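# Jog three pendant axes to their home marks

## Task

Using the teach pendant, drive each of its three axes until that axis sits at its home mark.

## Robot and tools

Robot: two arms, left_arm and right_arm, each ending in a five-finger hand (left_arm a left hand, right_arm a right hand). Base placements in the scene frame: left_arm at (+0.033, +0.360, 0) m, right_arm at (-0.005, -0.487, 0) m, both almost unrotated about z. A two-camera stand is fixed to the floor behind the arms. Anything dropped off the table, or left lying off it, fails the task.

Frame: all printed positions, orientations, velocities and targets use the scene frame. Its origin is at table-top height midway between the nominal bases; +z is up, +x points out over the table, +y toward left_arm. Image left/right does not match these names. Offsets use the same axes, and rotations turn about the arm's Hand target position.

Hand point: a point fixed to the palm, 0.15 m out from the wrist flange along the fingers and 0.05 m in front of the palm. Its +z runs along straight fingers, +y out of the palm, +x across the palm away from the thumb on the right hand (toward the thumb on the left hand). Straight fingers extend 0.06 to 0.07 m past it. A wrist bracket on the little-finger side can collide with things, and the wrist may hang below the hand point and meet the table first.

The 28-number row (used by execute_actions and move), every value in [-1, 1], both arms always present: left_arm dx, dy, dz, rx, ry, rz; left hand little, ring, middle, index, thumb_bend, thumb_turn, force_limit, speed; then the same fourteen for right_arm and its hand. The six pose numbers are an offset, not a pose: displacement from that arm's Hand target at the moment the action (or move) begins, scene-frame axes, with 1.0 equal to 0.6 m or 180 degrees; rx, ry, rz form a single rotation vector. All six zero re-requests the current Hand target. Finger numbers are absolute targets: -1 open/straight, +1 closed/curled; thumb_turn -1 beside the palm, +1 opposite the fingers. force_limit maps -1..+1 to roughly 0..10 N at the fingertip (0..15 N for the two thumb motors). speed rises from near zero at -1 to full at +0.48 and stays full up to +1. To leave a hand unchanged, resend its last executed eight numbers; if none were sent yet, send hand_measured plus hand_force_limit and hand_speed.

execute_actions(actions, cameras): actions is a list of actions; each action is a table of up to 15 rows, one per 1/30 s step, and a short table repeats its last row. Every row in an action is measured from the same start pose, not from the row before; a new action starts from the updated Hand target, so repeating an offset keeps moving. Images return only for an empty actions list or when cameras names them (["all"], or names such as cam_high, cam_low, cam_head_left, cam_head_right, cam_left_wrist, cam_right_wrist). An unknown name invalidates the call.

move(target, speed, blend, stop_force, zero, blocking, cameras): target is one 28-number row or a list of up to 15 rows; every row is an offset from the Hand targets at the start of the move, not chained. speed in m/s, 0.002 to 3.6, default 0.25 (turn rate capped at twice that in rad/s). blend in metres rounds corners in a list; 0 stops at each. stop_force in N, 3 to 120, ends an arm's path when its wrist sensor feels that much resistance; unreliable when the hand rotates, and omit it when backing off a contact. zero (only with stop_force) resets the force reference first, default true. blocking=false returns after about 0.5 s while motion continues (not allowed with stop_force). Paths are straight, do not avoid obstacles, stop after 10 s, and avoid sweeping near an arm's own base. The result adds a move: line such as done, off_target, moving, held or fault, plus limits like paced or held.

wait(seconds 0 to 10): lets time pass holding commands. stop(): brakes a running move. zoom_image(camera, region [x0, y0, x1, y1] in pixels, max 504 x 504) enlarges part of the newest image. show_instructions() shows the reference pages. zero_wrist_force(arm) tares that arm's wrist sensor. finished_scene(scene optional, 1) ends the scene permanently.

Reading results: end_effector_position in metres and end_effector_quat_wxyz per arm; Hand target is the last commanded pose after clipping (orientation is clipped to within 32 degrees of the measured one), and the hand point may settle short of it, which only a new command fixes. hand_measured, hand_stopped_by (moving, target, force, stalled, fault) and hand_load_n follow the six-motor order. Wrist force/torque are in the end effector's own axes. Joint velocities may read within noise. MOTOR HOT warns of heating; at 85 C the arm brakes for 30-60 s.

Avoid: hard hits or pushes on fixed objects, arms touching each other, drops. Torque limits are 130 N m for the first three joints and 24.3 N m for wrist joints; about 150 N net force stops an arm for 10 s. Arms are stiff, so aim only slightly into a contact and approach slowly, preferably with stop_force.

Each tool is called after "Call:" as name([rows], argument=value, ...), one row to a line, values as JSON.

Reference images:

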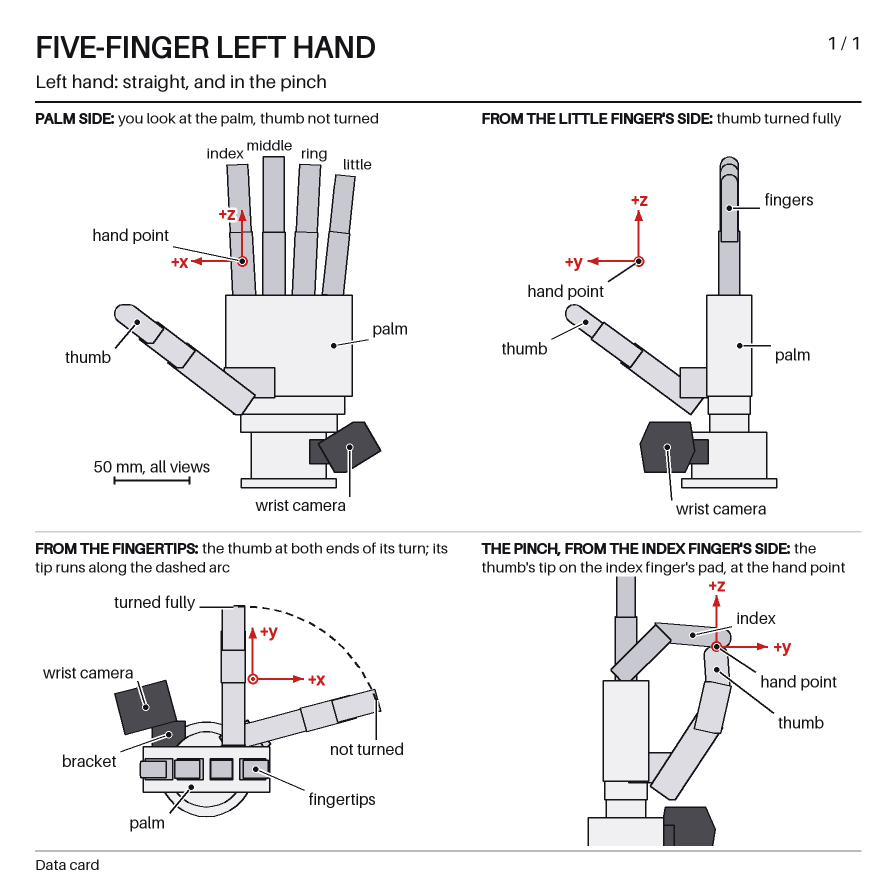

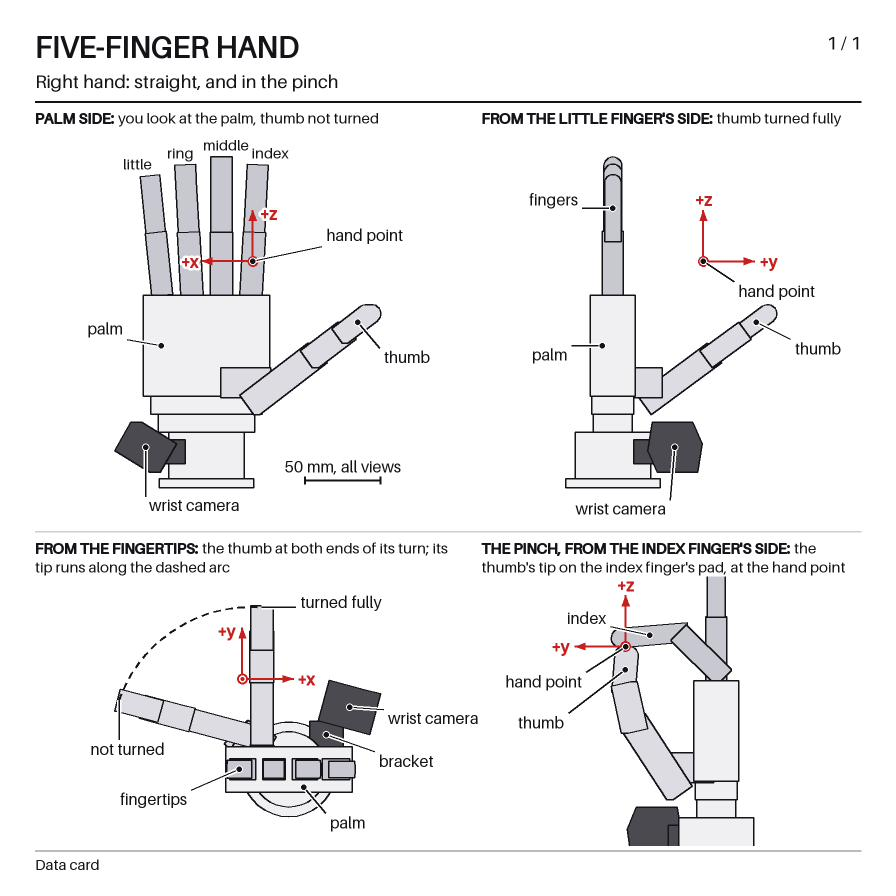

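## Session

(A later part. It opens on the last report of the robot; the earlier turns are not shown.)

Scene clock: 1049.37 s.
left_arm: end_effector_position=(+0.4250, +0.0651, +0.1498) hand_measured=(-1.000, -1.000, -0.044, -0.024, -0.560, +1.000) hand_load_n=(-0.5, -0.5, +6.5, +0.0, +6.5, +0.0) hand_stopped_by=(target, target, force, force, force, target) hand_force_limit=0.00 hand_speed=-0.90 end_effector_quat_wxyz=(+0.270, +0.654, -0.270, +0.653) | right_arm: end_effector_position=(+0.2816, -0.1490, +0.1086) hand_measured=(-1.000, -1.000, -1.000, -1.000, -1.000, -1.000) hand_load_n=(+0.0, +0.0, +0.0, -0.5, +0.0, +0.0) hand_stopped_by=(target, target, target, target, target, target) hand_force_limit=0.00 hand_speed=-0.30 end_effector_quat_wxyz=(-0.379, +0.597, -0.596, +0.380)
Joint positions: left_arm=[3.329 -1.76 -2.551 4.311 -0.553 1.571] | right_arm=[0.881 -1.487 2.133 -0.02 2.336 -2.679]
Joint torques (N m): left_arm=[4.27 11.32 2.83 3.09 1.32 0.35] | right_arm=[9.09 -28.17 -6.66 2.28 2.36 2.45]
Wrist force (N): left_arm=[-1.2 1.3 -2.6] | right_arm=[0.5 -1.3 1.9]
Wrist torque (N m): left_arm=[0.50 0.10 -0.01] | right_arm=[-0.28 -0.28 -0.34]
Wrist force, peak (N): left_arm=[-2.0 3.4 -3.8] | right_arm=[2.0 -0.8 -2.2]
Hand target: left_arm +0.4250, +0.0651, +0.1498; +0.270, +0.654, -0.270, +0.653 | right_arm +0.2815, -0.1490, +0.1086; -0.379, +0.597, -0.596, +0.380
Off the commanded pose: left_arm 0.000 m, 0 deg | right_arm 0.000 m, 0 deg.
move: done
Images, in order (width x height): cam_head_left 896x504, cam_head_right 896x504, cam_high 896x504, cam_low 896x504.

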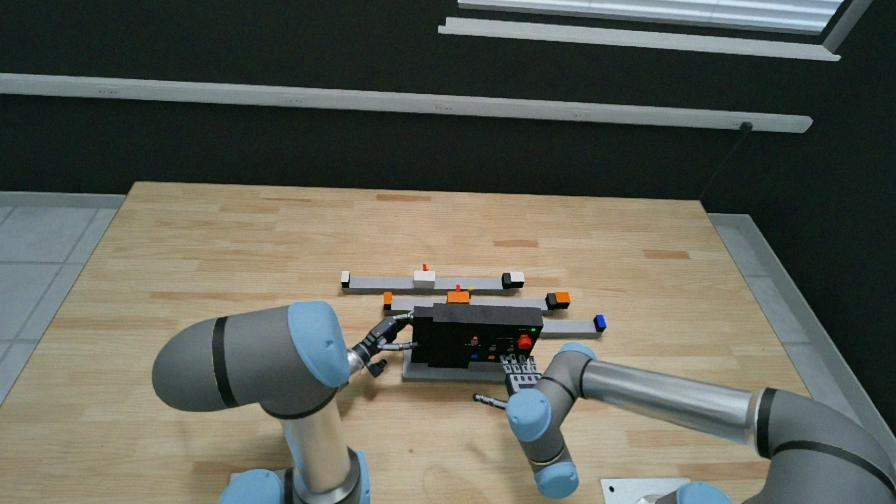

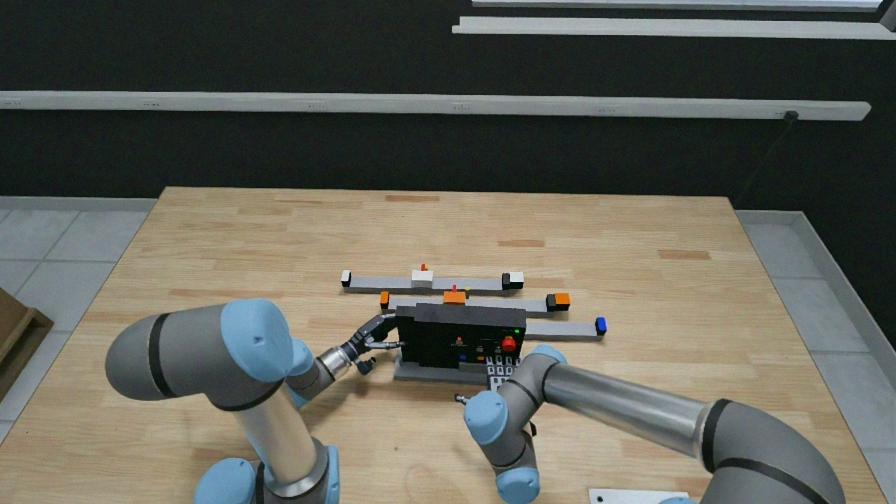

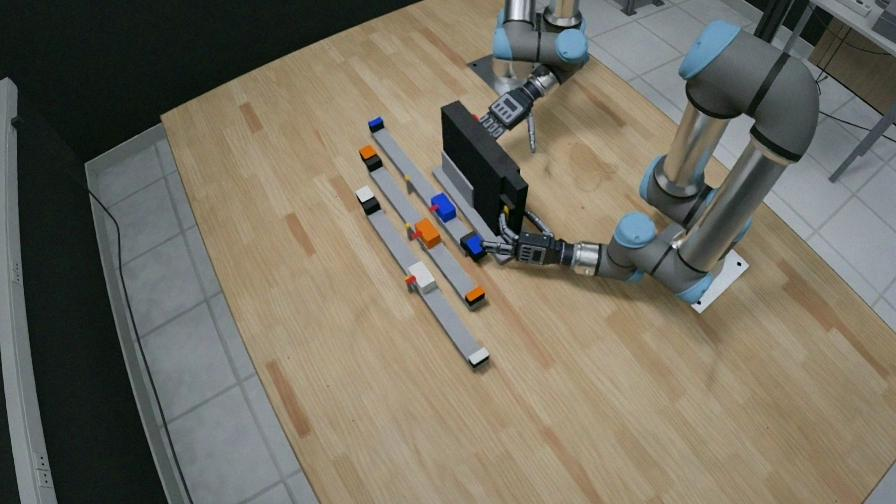

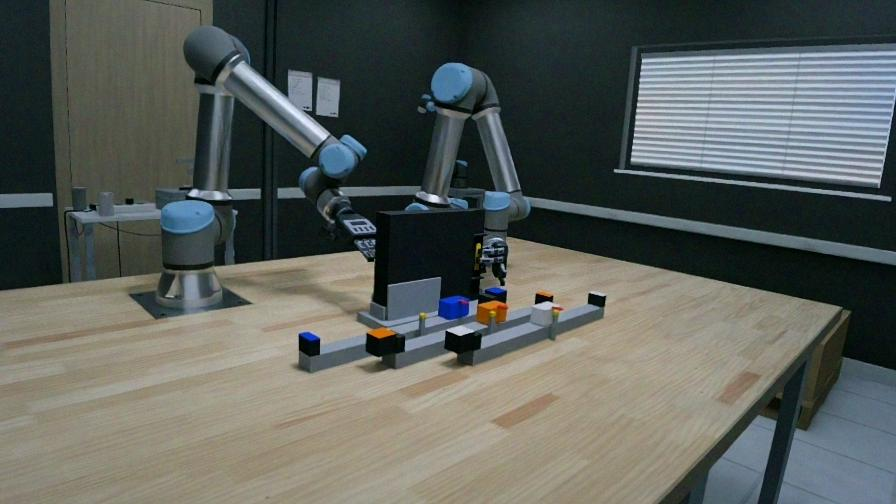

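Call:
move(target=[0, 0, 0, 0, 0, 0, -1, -1, 0.5, 0.5, 0.2, 1, 0.0, -0.9, 0.025, 0, 0, 0, 0, 0, -1, -1, -1, -1, -1, -1, 0, -0.3], speed=0.01, stop_force=6)

Call:
wait(seconds=0.2)

Call:
move(target=[0, 0, 0, 0, 0, 0, -1, -1, 0.5, 0.5, 0.2, 1, 0.0, -0.9, -0.015, 0, 0, 0, 0, 0, -1, -1, -1, -1, -1, -1, 0, -0.3], speed=0.1, cameras=["cam_high", "cam_head_left", "cam_head_right", "cam_low", "cam_right_wrist"])

Call:
zoom_image(camera="cam_head_left", region=[405, 255, 445, 295])

Call:
zoom_image(camera="cam_high", region=[395, 265, 435, 305])

Call:
zoom_image(camera="cam_low", region=[530, 295, 580, 345])

Call:
zoom_image(camera="cam_head_right", region=[405, 255, 445, 295])

Scene clock: 1074.07 s.
left_arm: end_effector_position=(+0.4250, +0.0651, +0.1498) hand_measured=(-1.000, -1.000, -0.044, -0.024, -0.560, +1.000) hand_load_n=(+0.0, +0.0, +6.5, +0.0, +9.0, +0.0) hand_stopped_by=(target, target, force, force, force, target) hand_force_limit=0.00 hand_speed=-0.90 end_effector_quat_wxyz=(+0.270, +0.654, -0.270, +0.653) | right_arm: end_effector_position=(+0.2905, -0.1490, +0.1086) hand_measured=(-1.000, -1.000, -1.000, -1.000, -1.000, -1.000) hand_load_n=(+0.0, +0.0, -1.0, +0.0, +0.0, +0.0) hand_stopped_by=(target, target, target, target, target, target) hand_force_limit=0.00 hand_speed=-0.30 end_effector_quat_wxyz=(-0.379, +0.597, -0.596, +0.380)
Joint positions: left_arm=[3.329 -1.76 -2.551 4.311 -0.553 1.571] | right_arm=[0.858 -1.485 2.128 -0.03 2.317 -2.697]
Joint torques (N m): left_arm=[4.75 10.72 4.76 2.94 1.3 0.17] | right_arm=[7.86 -27.87 -8.07 1.63 2.19 2.51]
Wrist force (N): left_arm=[-2.0 3.3 -3.9] | right_arm=[2.1 -0.1 -2.1]
Wrist torque (N m): left_arm=[0.50 0.12 -0.05] | right_arm=[-0.04 -0.10 -0.19]
Wrist force, peak (N): left_arm=[-2.1 3.5 -4.1] | right_arm=[2.2 -0.3 -8.2]
Hand target: left_arm +0.4250, +0.0651, +0.1498; +0.270, +0.654, -0.270, +0.653 | right_arm +0.2905, -0.1490, +0.1086; -0.379, +0.597, -0.596, +0.380 (not the last commanded pose)
Off the commanded pose: left_arm 0.000 m, 0 deg | right_arm 0.006 m, 0 deg.
move: contact (right_arm)

Scene clock: 1074.27 s.
left_arm: end_effector_position=(+0.4250, +0.0651, +0.1498) hand_measured=(-1.000, -1.000, -0.044, -0.024, -0.560, +1.000) hand_load_n=(+0.0, +0.0, +6.5, +0.0, +8.5, +0.0) hand_stopped_by=(target, target, force, force, force, target) hand_force_limit=0.00 hand_speed=-0.90 end_effector_quat_wxyz=(+0.270, +0.654, -0.270, +0.653) | right_arm: end_effector_position=(+0.2905, -0.1490, +0.1086) hand_measured=(-1.000, -1.000, -1.000, -1.000, -1.000, -1.000) hand_load_n=(+0.0, +0.0, -1.0, -0.5, +0.0, +0.0) hand_stopped_by=(target, target, target, target, target, target) hand_force_limit=0.00 hand_speed=-0.30 end_effector_quat_wxyz=(-0.379, +0.597, -0.596, +0.380)
Joint positions: left_arm=[3.329 -1.76 -2.551 4.311 -0.553 1.571] | right_arm=[0.858 -1.485 2.128 -0.03 2.317 -2.697]
Joint torques (N m): left_arm=[2.77 10.52 4.66 2.93 1.29 0.27] | right_arm=[7.7 -28.53 -8.22 1.68 2.14 2.65]
Wrist force (N): left_arm=[-1.9 2.9 -4.0] | right_arm=[2.1 -0.4 -2.0]
Wrist torque (N m): left_arm=[0.47 0.14 -0.06] | right_arm=[-0.08 -0.12 -0.20]
Wrist force, peak (N): left_arm=[-2.0 3.5 -4.0] | right_arm=[2.0 -0.9 -2.4]
Hand target: left_arm +0.4250, +0.0651, +0.1498; +0.270, +0.654, -0.270, +0.653 | right_arm +0.2905, -0.1490, +0.1086; -0.379, +0.597, -0.596, +0.380 (not the last commanded pose)
Off the commanded pose: left_arm 0.000 m, 0 deg | right_arm 0.006 m, 0 deg.
wait: 0.20 s; at rest by 0.17 s

Scene clock: 1075.07 s.
left_arm: end_effector_position=(+0.4250, +0.0651, +0.1498) hand_measured=(-1.000, -1.000, -0.044, -0.024, -0.560, +1.000) hand_load_n=(+0.0, +0.0, +6.5, +0.0, +6.5, +0.0) hand_stopped_by=(target, target, force, force, force, target) hand_force_limit=0.00 hand_speed=-0.90 end_effector_quat_wxyz=(+0.270, +0.654, -0.270, +0.653) | right_arm: end_effector_position=(+0.2816, -0.1490, +0.1086) hand_measured=(-1.000, -1.000, -1.000, -1.000, -1.000, -1.000) hand_load_n=(+0.0, +0.0, +0.0, +0.0, +0.0, -0.5) hand_stopped_by=(target, target, target, target, target, target) hand_force_limit=0.00 hand_speed=-0.30 end_effector_quat_wxyz=(-0.379, +0.597, -0.596, +0.380)
Joint positions: left_arm=[3.329 -1.76 -2.551 4.311 -0.553 1.571] | right_arm=[0.881 -1.487 2.133 -0.02 2.336 -2.679]
Joint torques (N m): left_arm=[4.37 9.95 5.26 3.01 1.08 0.61] | right_arm=[8 -28.58 -6.05 2.42 2.49 2.53]
Wrist force (N): left_arm=[-1.5 1.4 -2.4] | right_arm=[0.7 -1.3 1.7]
Wrist torque (N m): left_arm=[0.49 0.14 -0.03] | right_arm=[-0.27 -0.29 -0.33]
Wrist force, peak (N): left_arm=[-2.2 3.4 -3.9] | right_arm=[1.8 -0.9 -2.3]
Hand target: left_arm +0.4250, +0.0651, +0.1498; +0.270, +0.654, -0.270, +0.653 | right_arm +0.2815, -0.1490, +0.1086; -0.379, +0.597, -0.596, +0.380
Off the commanded pose: left_arm 0.000 m, 0 deg | right_arm 0.000 m, 0 deg.
move: done
Images, in order (width x height): cam_head_left 896x504, cam_head_right 896x504, cam_high 896x504, cam_low 896x504, cam_right_wrist 672x504.

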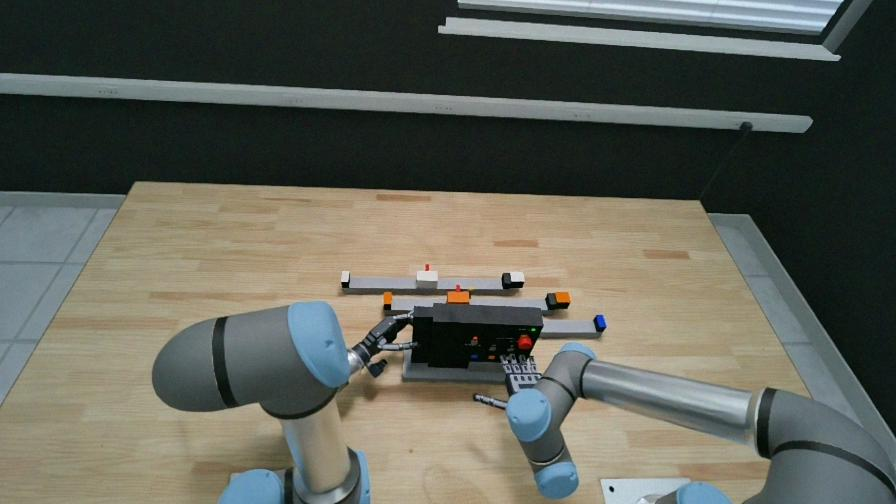

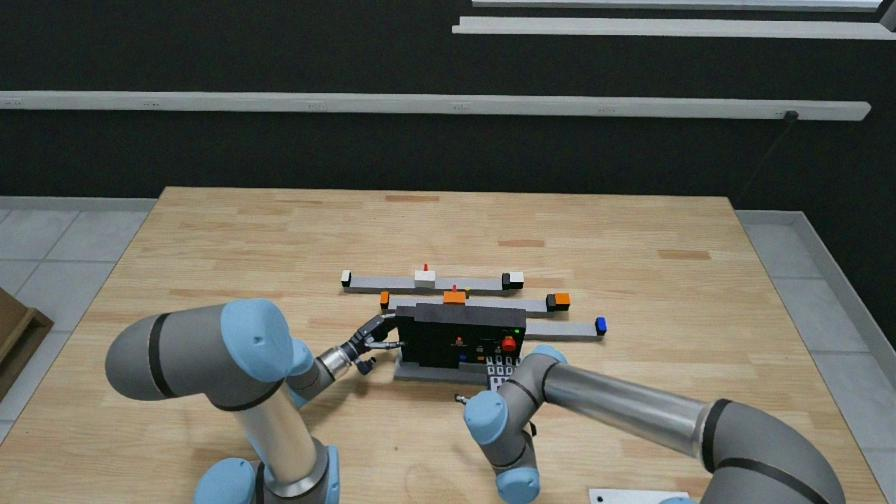

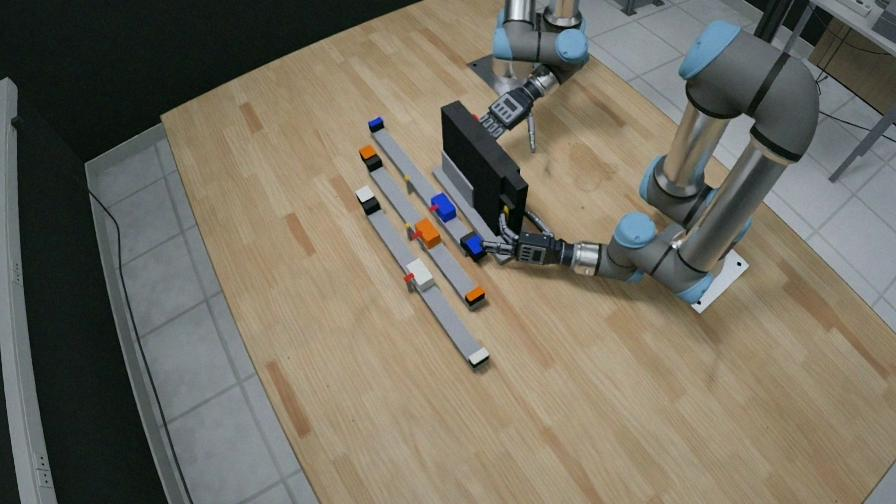

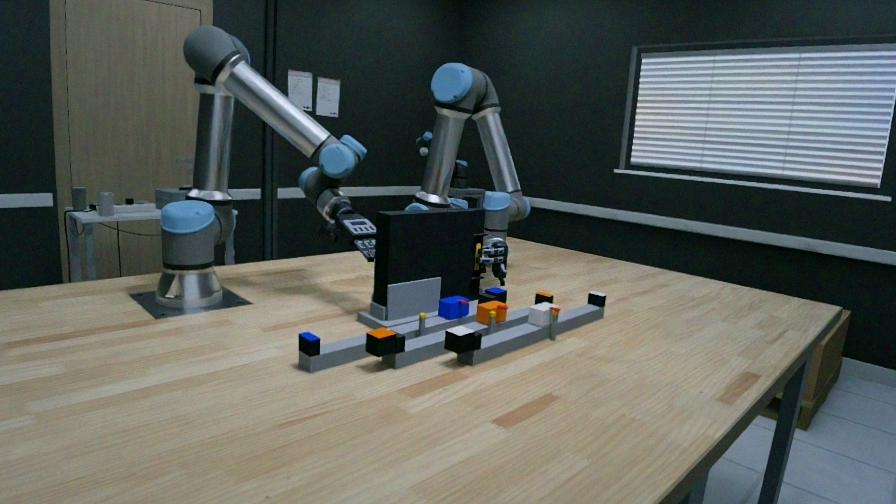

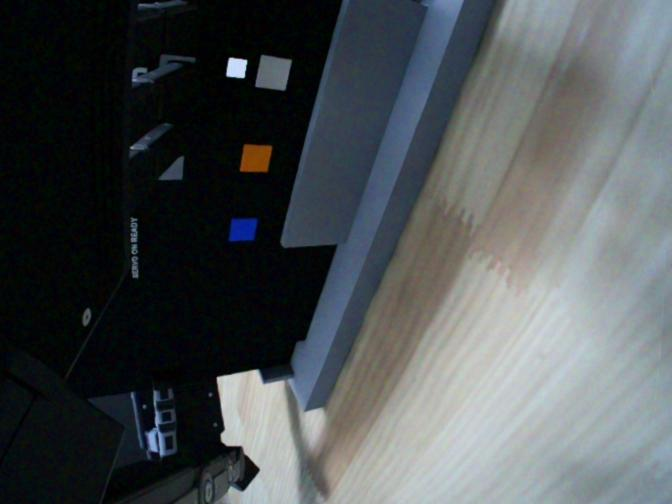

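Scaled by 12.600 from the camera's 896x504 image, which has a finer 1280x720 frame.

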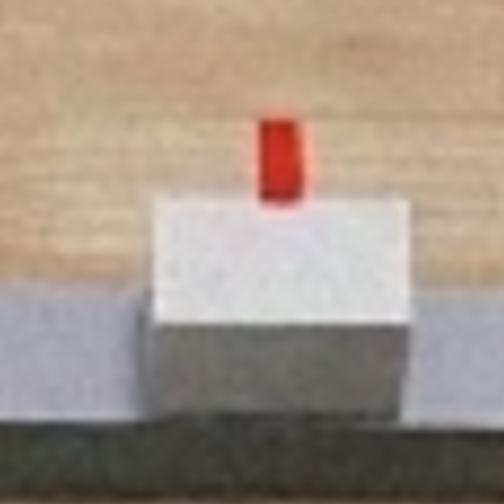

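Scaled by 12.600 from the camera's 896x504 image, which has a finer 1280x720 frame.

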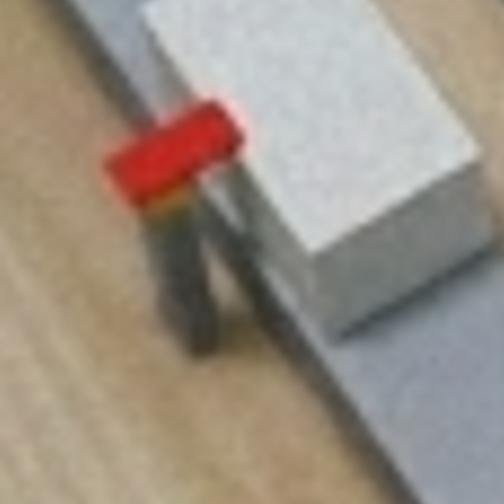

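Scaled by 10.080 from the camera's 896x504 image, which has a finer 1280x720 frame.

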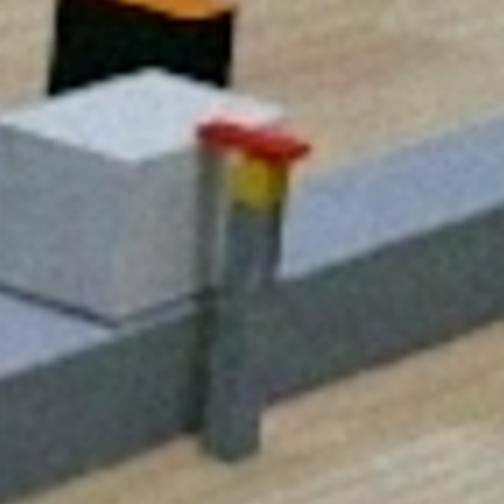

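Scaled by 12.600 from the camera's 896x504 image, which has a finer 1280x720 frame.

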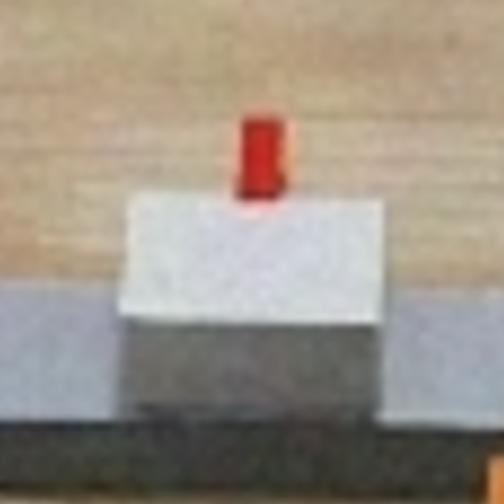

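Call:
move([
  [0, 0, 0, 0, 0, 0, -1, -1, 0.5, 0.5, 0.2, 1, 0.0, -0.9, -0.025, 0, 0, 0, 0, 0, -1, -1, -1, -1, -1, -1, 0, -0.3],
  [0, 0, 0, 0, 0, 0, -1, -1, 0.5, 0.5, 0.2, 1, 0.0, -0.9, -0.025, 0.069, -0.0772, 0, 0, 0, -1, -1, -1, -1, -1, -1, 0, -0.3],
  [0, 0, 0, 0, 0, 0, -1, -1, 0.5, 0.5, 0.2, 1, 0.0, -0.9, -0.005, 0.069, -0.0772, 0, 0, 0, -1, -1, -1, -1, -1, -1, 0, -0.3],
], speed=0.08, cameras=["cam_head_left", "cam_right_wrist"])

Call:
zoom_image(camera="cam_right_wrist", region=[90, 0, 330, 230])

Call:
zoom_image(camera="cam_head_left", region=[440, 300, 560, 390])

Scene clock: 1101.30 s.
left_arm: end_effector_position=(+0.4250, +0.0651, +0.1498) hand_measured=(-1.000, -1.000, -0.044, -0.024, -0.560, +1.000) hand_load_n=(+0.0, +0.0, +6.5, +0.0, +6.5, -0.5) hand_stopped_by=(target, target, force, force, force, target) hand_force_limit=0.00 hand_speed=-0.90 end_effector_quat_wxyz=(+0.270, +0.654, -0.270, +0.653) | right_arm: end_effector_position=(+0.2784, -0.1076, +0.0623) hand_measured=(-1.000, -1.000, -1.000, -1.000, -1.000, -1.000) hand_load_n=(-0.5, +0.0, +0.0, +0.0, +0.0, -0.5) hand_stopped_by=(target, target, target, target, target, target) hand_force_limit=0.00 hand_speed=-0.30 end_effector_quat_wxyz=(-0.379, +0.597, -0.596, +0.380)
Joint positions: left_arm=[3.329 -1.76 -2.551 4.311 -0.553 1.571] | right_arm=[0.971 -1.301 2.067 -0.084 2.407 -2.601]
Joint torques (N m): left_arm=[3.12 10.9 4.52 2.55 1.29 0.45] | right_arm=[-9.36 -14.91 -20.6 -1.36 -0.93 -2.56]
Wrist force (N): left_arm=[-1.7 1.6 -2.5] | right_arm=[0.5 -1.1 1.6]
Wrist torque (N m): left_arm=[0.53 0.14 -0.03] | right_arm=[-0.24 -0.27 -0.24]
Wrist force, peak (N): left_arm=[-2.0 1.6 -2.6] | right_arm=[0.5 -1.5 1.8]
Hand target: left_arm +0.4250, +0.0651, +0.1498; +0.270, +0.654, -0.270, +0.653 | right_arm +0.2785, -0.1076, +0.0623; -0.379, +0.597, -0.596, +0.380
Off the commanded pose: left_arm 0.000 m, 0 deg | right_arm 0.000 m, 0 deg.
move: done
Images, in order (width x height): cam_head_left 896x504, cam_right_wrist 672x504.

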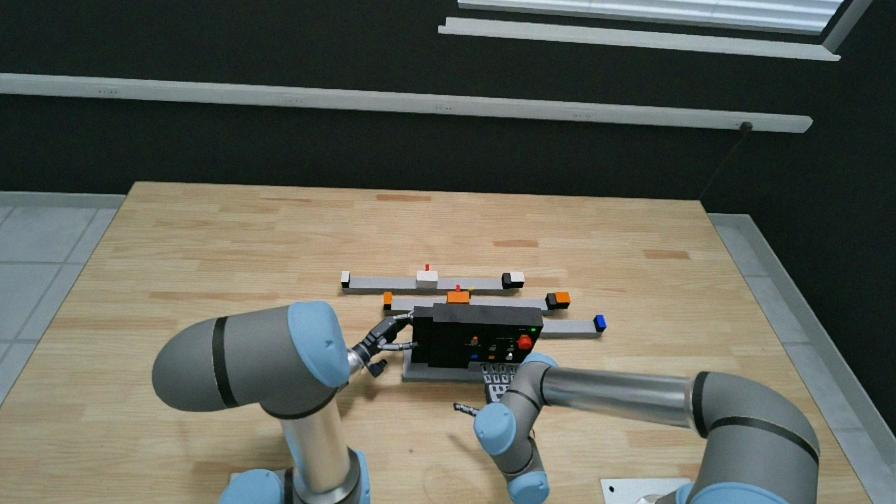

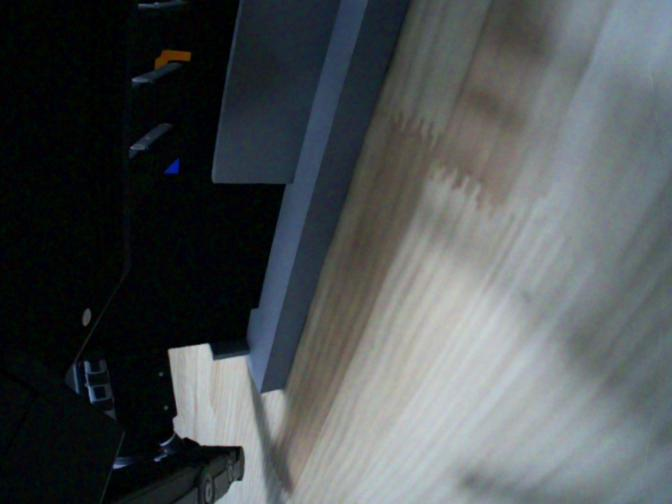

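Scaled by 2.100 from the camera's 672x504 image, which has a finer 960x720 frame.

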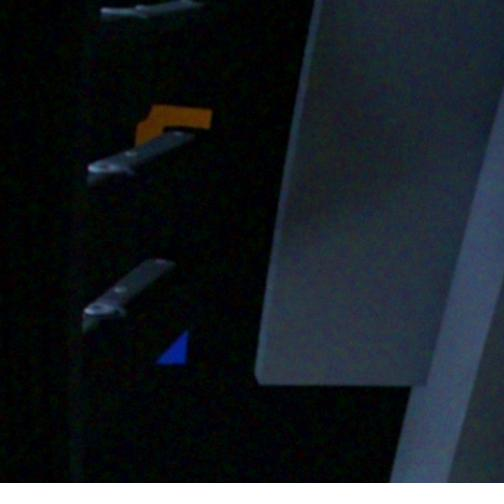

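Scaled by 4.200 from the camera's 896x504 image, which has a finer 1280x720 frame.

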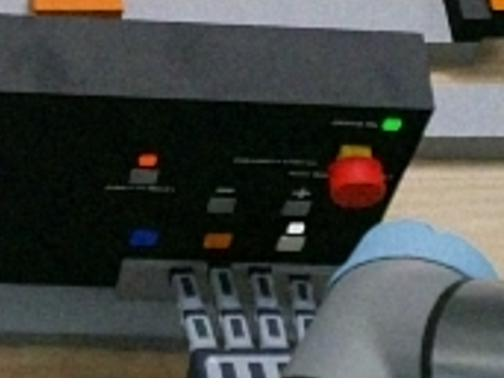

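Call:
move(target=[0, 0, 0, 0, 0, 0, -1, -1, 0.5, 0.5, 0.2, 1, 0.0, -0.9, 0.035, -0.003, 0.003, 0, 0, 0, -1, -1, -1, -1, -1, -1, 0, -0.3], speed=0.012, stop_force=6, cameras=["cam_right_wrist"])

Call:
move(target=[0, 0, 0, 0, 0, 0, -1, -1, 0.5, 0.5, 0.2, 1, 0.0, -0.9, -0.045, 0, 0, 0, 0, 0, -1, -1, -1, -1, -1, -1, 0, -0.3], speed=0.1, cameras=["cam_head_left", "cam_right_wrist"])

Call:
zoom_image(camera="cam_head_left", region=[440, 300, 560, 390])

Scene clock: 1113.87 s.
left_arm: end_effector_position=(+0.4250, +0.0651, +0.1498) hand_measured=(-1.000, -1.000, -0.044, -0.024, -0.560, +1.000) hand_load_n=(+0.0, +0.0, +6.5, +0.0, +9.0, -0.5) hand_stopped_by=(target, target, force, force, force, target) hand_force_limit=0.00 hand_speed=-0.90 end_effector_quat_wxyz=(+0.270, +0.654, -0.270, +0.653) | right_arm: end_effector_position=(+0.2923, -0.1088, +0.0635) hand_measured=(-1.000, -1.000, -1.000, -1.000, -1.000, -1.000) hand_load_n=(+0.0, +0.0, -2.0, +0.0, +0.0, +0.0) hand_stopped_by=(target, target, target, target, target, target) hand_force_limit=0.00 hand_speed=-0.30 end_effector_quat_wxyz=(-0.379, +0.597, -0.596, +0.380)
Joint positions: left_arm=[3.329 -1.76 -2.551 4.311 -0.553 1.571] | right_arm=[0.935 -1.305 2.063 -0.1 2.379 -2.633]
Joint torques (N m): left_arm=[2.7 12.79 3.3 2.86 1.43 0.4] | right_arm=[7.23 -15.24 -6.16 1.81 2.51 2.48]
Wrist force (N): left_arm=[-1.8 3.8 -3.5] | right_arm=[1.3 1.1 -2.7]
Wrist torque (N m): left_arm=[0.54 0.09 -0.05] | right_arm=[-0.02 -0.08 -0.22]
Wrist force, peak (N): left_arm=[-2.2 3.9 -3.5] | right_arm=[0.5 0.9 -14.7]
Hand target: left_arm +0.4250, +0.0651, +0.1498; +0.270, +0.654, -0.270, +0.653 | right_arm +0.2923, -0.1088, +0.0635; -0.379, +0.597, -0.596, +0.380 (not the last commanded pose)
Off the commanded pose: left_arm 0.000 m, 0 deg | right_arm 0.007 m, 0 deg.
move: contact (right_arm)
Images, in order (width x height): cam_right_wrist 672x504.

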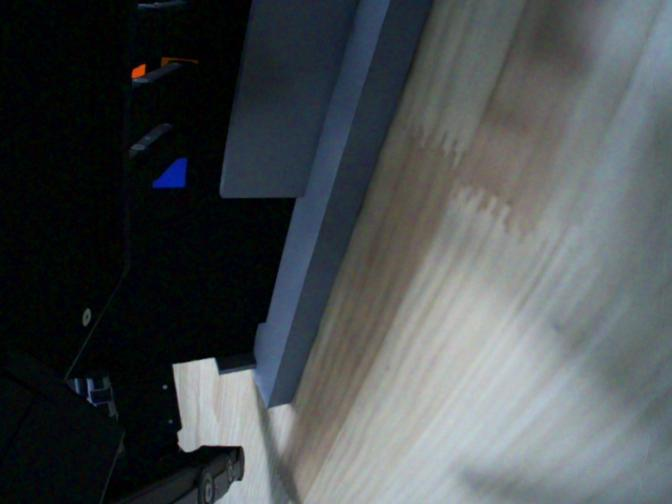

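Scene clock: 1114.83 s.
left_arm: end_effector_position=(+0.4250, +0.0651, +0.1498) hand_measured=(-1.000, -1.000, -0.044, -0.024, -0.560, +1.000) hand_load_n=(+0.0, +0.0, +7.0, +0.0, +6.5, -0.5) hand_stopped_by=(target, target, force, force, force, target) hand_force_limit=0.00 hand_speed=-0.90 end_effector_quat_wxyz=(+0.270, +0.654, -0.270, +0.653) | right_arm: end_effector_position=(+0.2653, -0.1088, +0.0635) hand_measured=(-1.000, -1.000, -1.000, -1.000, -1.000, -1.000) hand_load_n=(-0.5, -0.5, +0.0, +0.0, +0.0, +0.0) hand_stopped_by=(target, target, target, target, target, target) hand_force_limit=0.00 hand_speed=-0.30 end_effector_quat_wxyz=(-0.379, +0.597, -0.596, +0.380)
Joint positions: left_arm=[3.329 -1.76 -2.551 4.311 -0.553 1.571] | right_arm=[1.001 -1.305 2.074 -0.064 2.43 -2.571]
Joint torques (N m): left_arm=[3.11 11.83 3.44 2.54 1.34 0.44] | right_arm=[8.99 -14.68 -8.25 2.33 2.79 2.39]
Wrist force (N): left_arm=[-1.7 1.6 -2.4] | right_arm=[0.5 -1.3 1.7]
Wrist torque (N m): left_arm=[0.48 0.15 -0.04] | right_arm=[-0.28 -0.27 -0.35]
Wrist force, peak (N): left_arm=[-2.1 3.7 -3.6] | right_arm=[1.2 0.1 -2.7]
Hand target: left_arm +0.4250, +0.0651, +0.1498; +0.270, +0.654, -0.270, +0.653 | right_arm +0.2653, -0.1088, +0.0635; -0.379, +0.597, -0.596, +0.380
Off the commanded pose: left_arm 0.000 m, 0 deg | right_arm 0.000 m, 0 deg.
move: done
Images, in order (width x height): cam_head_left 896x504, cam_right_wrist 672x504.

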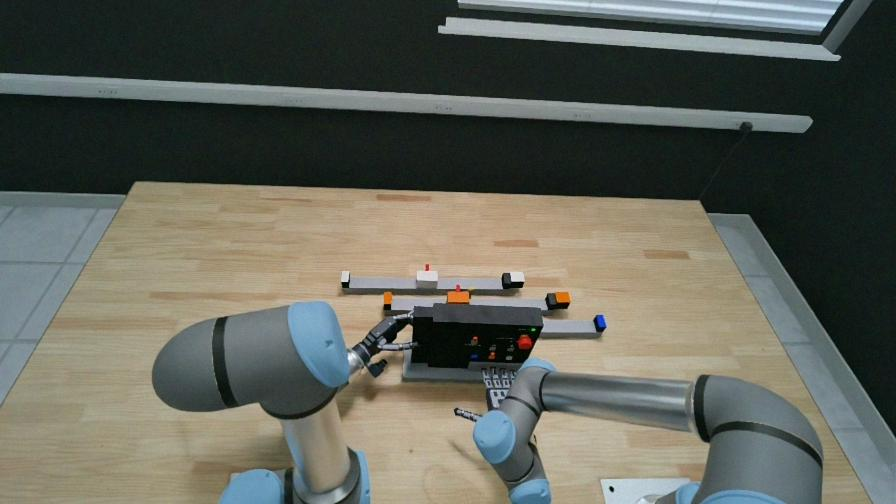

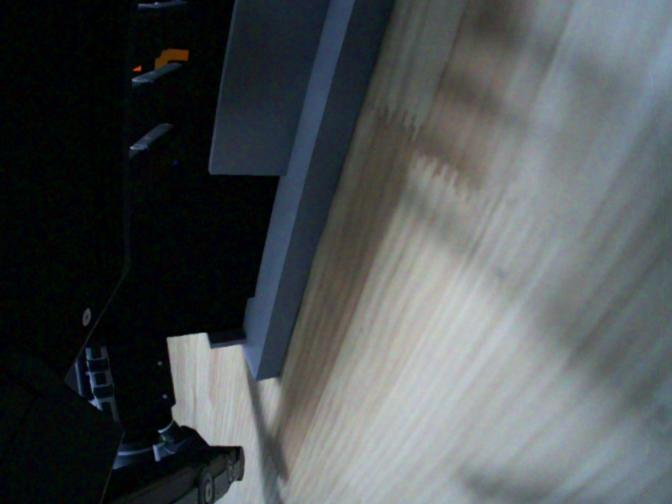

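Scaled by 4.200 from the camera's 896x504 image, which has a finer 1280x720 frame.

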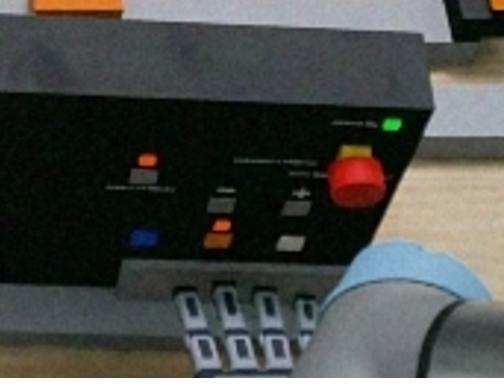

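Call:
move([
  [0, 0, 0, 0, 0, 0, -1, -1, 0.5, 0.5, 0.2, 1, 0.0, -0.9, 0, -0.067, 0.0752, 0, 0, 0, -1, -1, -1, -1, -1, -1, 0, -0.3],
  [0, 0, 0, 0, 0, 0, -1, -1, 0.5, 0.5, 0.2, 1, 0.0, -0.9, 0.0272, -0.067, 0.0752, 0, 0, 0, -1, -1, -1, -1, -1, -1, 0, -0.3],
], speed=0.08)

Call:
move(target=[0, 0, 0, 0, 0, 0, -1, -1, 0.5, 0.5, 0.2, 1, 0.0, -0.9, 0.025, 0, 0, 0, 0, 0, -1, -1, -1, -1, -1, -1, 0, -0.3], speed=0.01, stop_force=6)

Call:
wait(seconds=1)

Call:
move(target=[0, 0, 0, 0, 0, 0, -1, -1, 0.5, 0.5, 0.2, 1, 0.0, -0.9, -0.015, 0, 0, 0, 0, 0, -1, -1, -1, -1, -1, -1, 0, -0.3], speed=0.1, cameras=["cam_high", "cam_head_left", "cam_head_right", "cam_low", "cam_right_wrist"])

Call:
zoom_image(camera="cam_head_left", region=[380, 250, 560, 390])

Call:
zoom_image(camera="cam_high", region=[380, 160, 500, 370])

Scene clock: 1128.20 s.
left_arm: end_effector_position=(+0.4250, +0.0651, +0.1498) hand_measured=(-1.000, -1.000, -0.044, -0.024, -0.560, +1.000) hand_load_n=(+0.0, +0.0, +6.5, +0.0, +7.0, -0.5) hand_stopped_by=(target, target, force, force, force, target) hand_force_limit=0.00 hand_speed=-0.90 end_effector_quat_wxyz=(+0.270, +0.654, -0.270, +0.653) | right_arm: end_effector_position=(+0.2815, -0.1490, +0.1086) hand_measured=(-1.000, -1.000, -1.000, -1.000, -1.000, -1.000) hand_load_n=(+0.0, +0.0, +0.0, +0.0, +0.0, -0.5) hand_stopped_by=(target, target, target, target, target, target) hand_force_limit=0.00 hand_speed=-0.30 end_effector_quat_wxyz=(-0.379, +0.597, -0.596, +0.380)
Joint positions: left_arm=[3.329 -1.76 -2.551 4.311 -0.553 1.571] | right_arm=[0.882 -1.487 2.133 -0.02 2.336 -2.679]
Joint torques (N m): left_arm=[3.93 11.82 4.48 2.66 1.31 0.41] | right_arm=[-8.2 -9.41 -22.54 -1.52 -1.06 -2.16]
Wrist force (N): left_arm=[-1.6 1.6 -2.4] | right_arm=[0.5 -1.4 1.8]
Wrist torque (N m): left_arm=[0.48 0.12 -0.02] | right_arm=[-0.29 -0.27 -0.24]
Wrist force, peak (N): left_arm=[-1.9 1.8 -2.7] | right_arm=[0.4 -1.6 1.9]
Hand target: left_arm +0.4250, +0.0651, +0.1498; +0.270, +0.654, -0.270, +0.653 | right_arm +0.2816, -0.1490, +0.1086; -0.379, +0.597, -0.596, +0.380
Off the commanded pose: left_arm 0.000 m, 0 deg | right_arm 0.000 m, 0 deg.
move: done

Scene clock: 1130.23 s.
left_arm: end_effector_position=(+0.4250, +0.0651, +0.1498) hand_measured=(-1.000, -1.000, -0.044, -0.024, -0.560, +1.000) hand_load_n=(+0.0, -0.5, +6.0, +0.0, +9.0, -0.5) hand_stopped_by=(target, target, force, force, force, target) hand_force_limit=0.00 hand_speed=-0.90 end_effector_quat_wxyz=(+0.270, +0.654, -0.270, +0.653) | right_arm: end_effector_position=(+0.2906, -0.1490, +0.1086) hand_measured=(-1.000, -1.000, -1.000, -1.000, -1.000, -1.000) hand_load_n=(+0.0, +0.0, -1.0, +0.0, +0.0, +0.0) hand_stopped_by=(target, target, target, target, target, target) hand_force_limit=0.00 hand_speed=-0.30 end_effector_quat_wxyz=(-0.379, +0.597, -0.596, +0.380)
Joint positions: left_arm=[3.329 -1.76 -2.551 4.311 -0.553 1.571] | right_arm=[0.858 -1.484 2.128 -0.03 2.317 -2.698]
Joint torques (N m): left_arm=[3.62 13.13 4 2.61 1.39 0.21] | right_arm=[7.72 -28.33 -7.89 1.7 2.23 2.64]
Wrist force (N): left_arm=[-1.0 2.9 -3.7] | right_arm=[1.7 -0.9 -2.2]
Wrist torque (N m): left_arm=[0.48 0.10 -0.04] | right_arm=[-0.06 -0.09 -0.21]
Wrist force, peak (N): left_arm=[-2.3 3.4 -4.0] | right_arm=[2.2 -0.6 -9.6]
Hand target: left_arm +0.4250, +0.0651, +0.1498; +0.270, +0.654, -0.270, +0.653 | right_arm +0.2906, -0.1490, +0.1086; -0.379, +0.597, -0.596, +0.380 (not the last commanded pose)
Off the commanded pose: left_arm 0.000 m, 0 deg | right_arm 0.006 m, 0 deg.
move: contact (right_arm)

Scene clock: 1131.23 s.
left_arm: end_effector_position=(+0.4250, +0.0651, +0.1498) hand_measured=(-1.000, -1.000, -0.044, -0.024, -0.560, +1.000) hand_load_n=(+0.0, +0.0, +6.5, +0.0, +9.0, +0.0) hand_stopped_by=(target, target, force, force, force, target) hand_force_limit=0.00 hand_speed=-0.90 end_effector_quat_wxyz=(+0.270, +0.654, -0.270, +0.653) | right_arm: end_effector_position=(+0.2906, -0.1490, +0.1086) hand_measured=(-1.000, -1.000, -1.000, -1.000, -1.000, -1.000) hand_load_n=(+0.0, +0.0, -1.0, +0.0, +0.0, +0.0) hand_stopped_by=(target, target, target, target, target, target) hand_force_limit=0.00 hand_speed=-0.30 end_effector_quat_wxyz=(-0.379, +0.597, -0.596, +0.380)
Joint positions: left_arm=[3.329 -1.76 -2.551 4.311 -0.553 1.571] | right_arm=[0.858 -1.484 2.128 -0.03 2.317 -2.698]
Joint torques (N m): left_arm=[3 12.15 4.78 2.59 1.36 0.27] | right_arm=[8.05 -28.21 -7.95 1.75 2.14 2.38]
Wrist force (N): left_arm=[-2.0 3.4 -3.9] | right_arm=[2.0 0.2 -2.0]
Wrist torque (N m): left_arm=[0.50 0.09 -0.04] | right_arm=[-0.05 -0.09 -0.20]
Wrist force, peak (N): left_arm=[-2.1 3.6 -3.9] | right_arm=[2.0 -0.8 -2.2]
Hand target: left_arm +0.4250, +0.0651, +0.1498; +0.270, +0.654, -0.270, +0.653 | right_arm +0.2906, -0.1490, +0.1086; -0.379, +0.597, -0.596, +0.380 (not the last commanded pose)
Off the commanded pose: left_arm 0.000 m, 0 deg | right_arm 0.006 m, 0 deg.
wait: 1.00 s; at rest by 0.17 s

Scene clock: 1132.03 s.
left_arm: end_effector_position=(+0.4250, +0.0651, +0.1498) hand_measured=(-1.000, -1.000, -0.044, -0.024, -0.560, +1.000) hand_load_n=(+0.0, +0.0, +6.5, +0.0, +6.5, -0.5) hand_stopped_by=(target, target, force, force, force, target) hand_force_limit=0.00 hand_speed=-0.90 end_effector_quat_wxyz=(+0.270, +0.654, -0.270, +0.653) | right_arm: end_effector_position=(+0.2817, -0.1490, +0.1086) hand_measured=(-1.000, -1.000, -1.000, -1.000, -1.000, -1.000) hand_load_n=(+0.0, +0.0, -0.5, +0.0, +0.0, +0.0) hand_stopped_by=(target, target, target, target, target, target) hand_force_limit=0.00 hand_speed=-0.30 end_effector_quat_wxyz=(-0.379, +0.597, -0.596, +0.380)
Joint positions: left_arm=[3.329 -1.76 -2.551 4.311 -0.553 1.571] | right_arm=[0.881 -1.487 2.133 -0.02 2.336 -2.679]
Joint torques (N m): left_arm=[3.3 11.97 5.06 2.74 0.98 0.52] | right_arm=[9.46 -27.97 -7.6 1.96 2.15 2.84]
Wrist force (N): left_arm=[-1.6 1.3 -2.5] | right_arm=[0.5 -1.5 1.6]
Wrist torque (N m): left_arm=[0.48 0.16 -0.03] | right_arm=[-0.30 -0.26 -0.35]
Wrist force, peak (N): left_arm=[-2.3 3.5 -3.8] | right_arm=[2.0 -0.6 -2.2]
Hand target: left_arm +0.4250, +0.0651, +0.1498; +0.270, +0.654, -0.270, +0.653 | right_arm +0.2816, -0.1490, +0.1086; -0.379, +0.597, -0.596, +0.380
Off the commanded pose: left_arm 0.000 m, 0 deg | right_arm 0.000 m, 0 deg.
move: done
Images, in order (width x height): cam_head_left 896x504, cam_head_right 896x504, cam_high 896x504, cam_low 896x504, cam_right_wrist 672x504.

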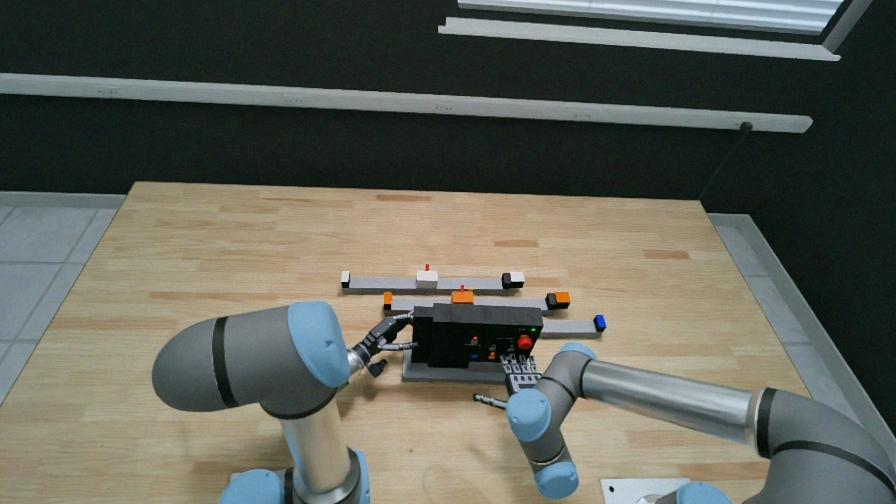

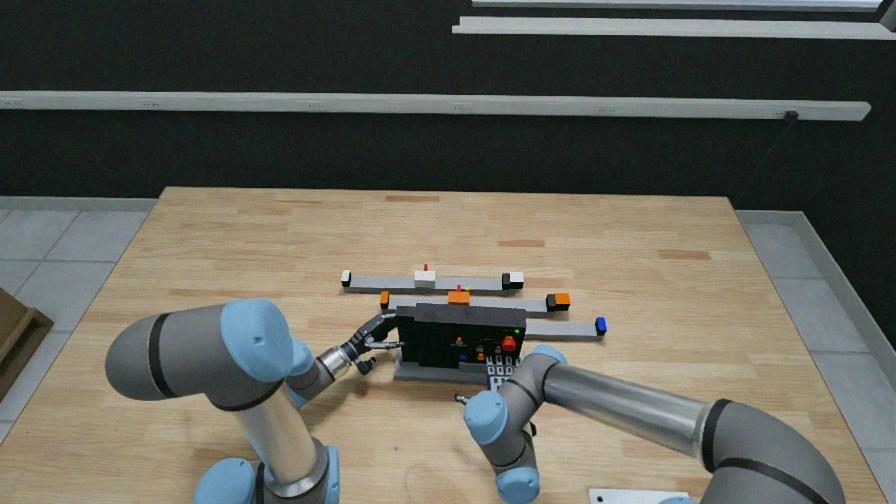

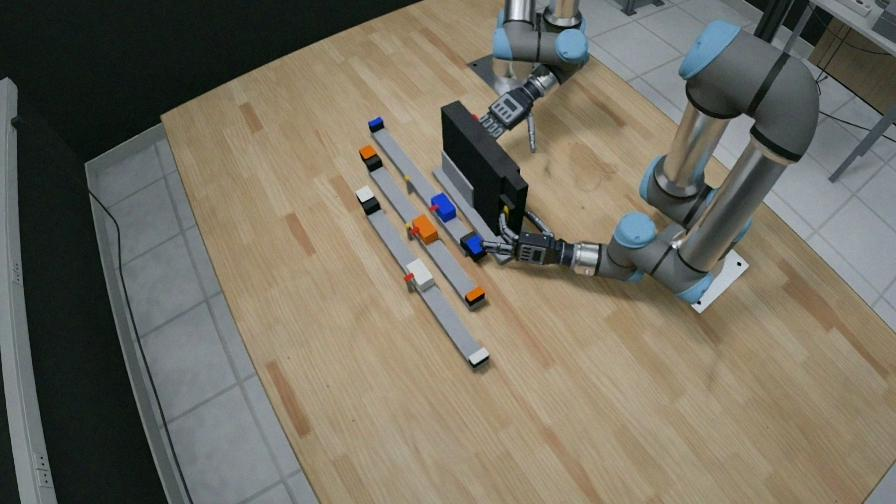

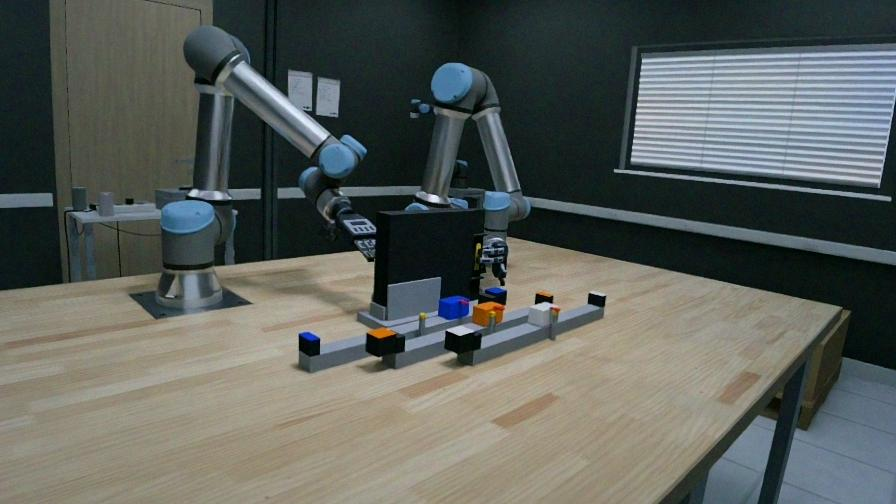

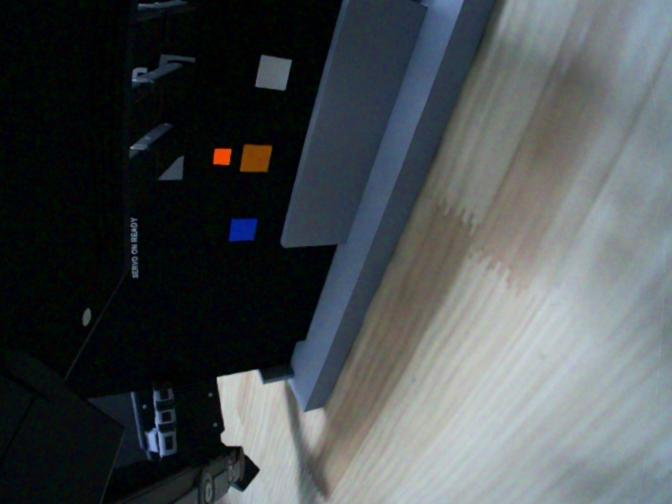

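Scaled by 2.800 from the camera's 896x504 image, which has a finer 1280x720 frame.

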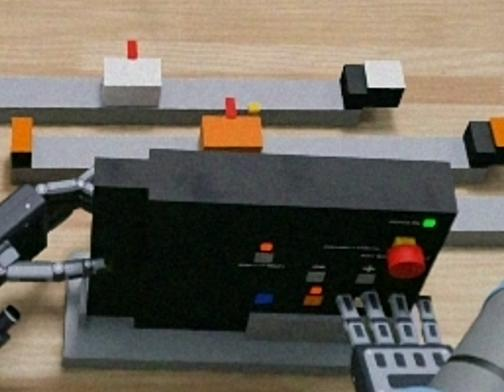

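Scaled by 2.400 from the camera's 896x504 image, which has a finer 1280x720 frame.

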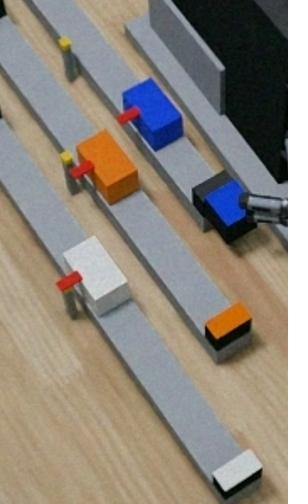

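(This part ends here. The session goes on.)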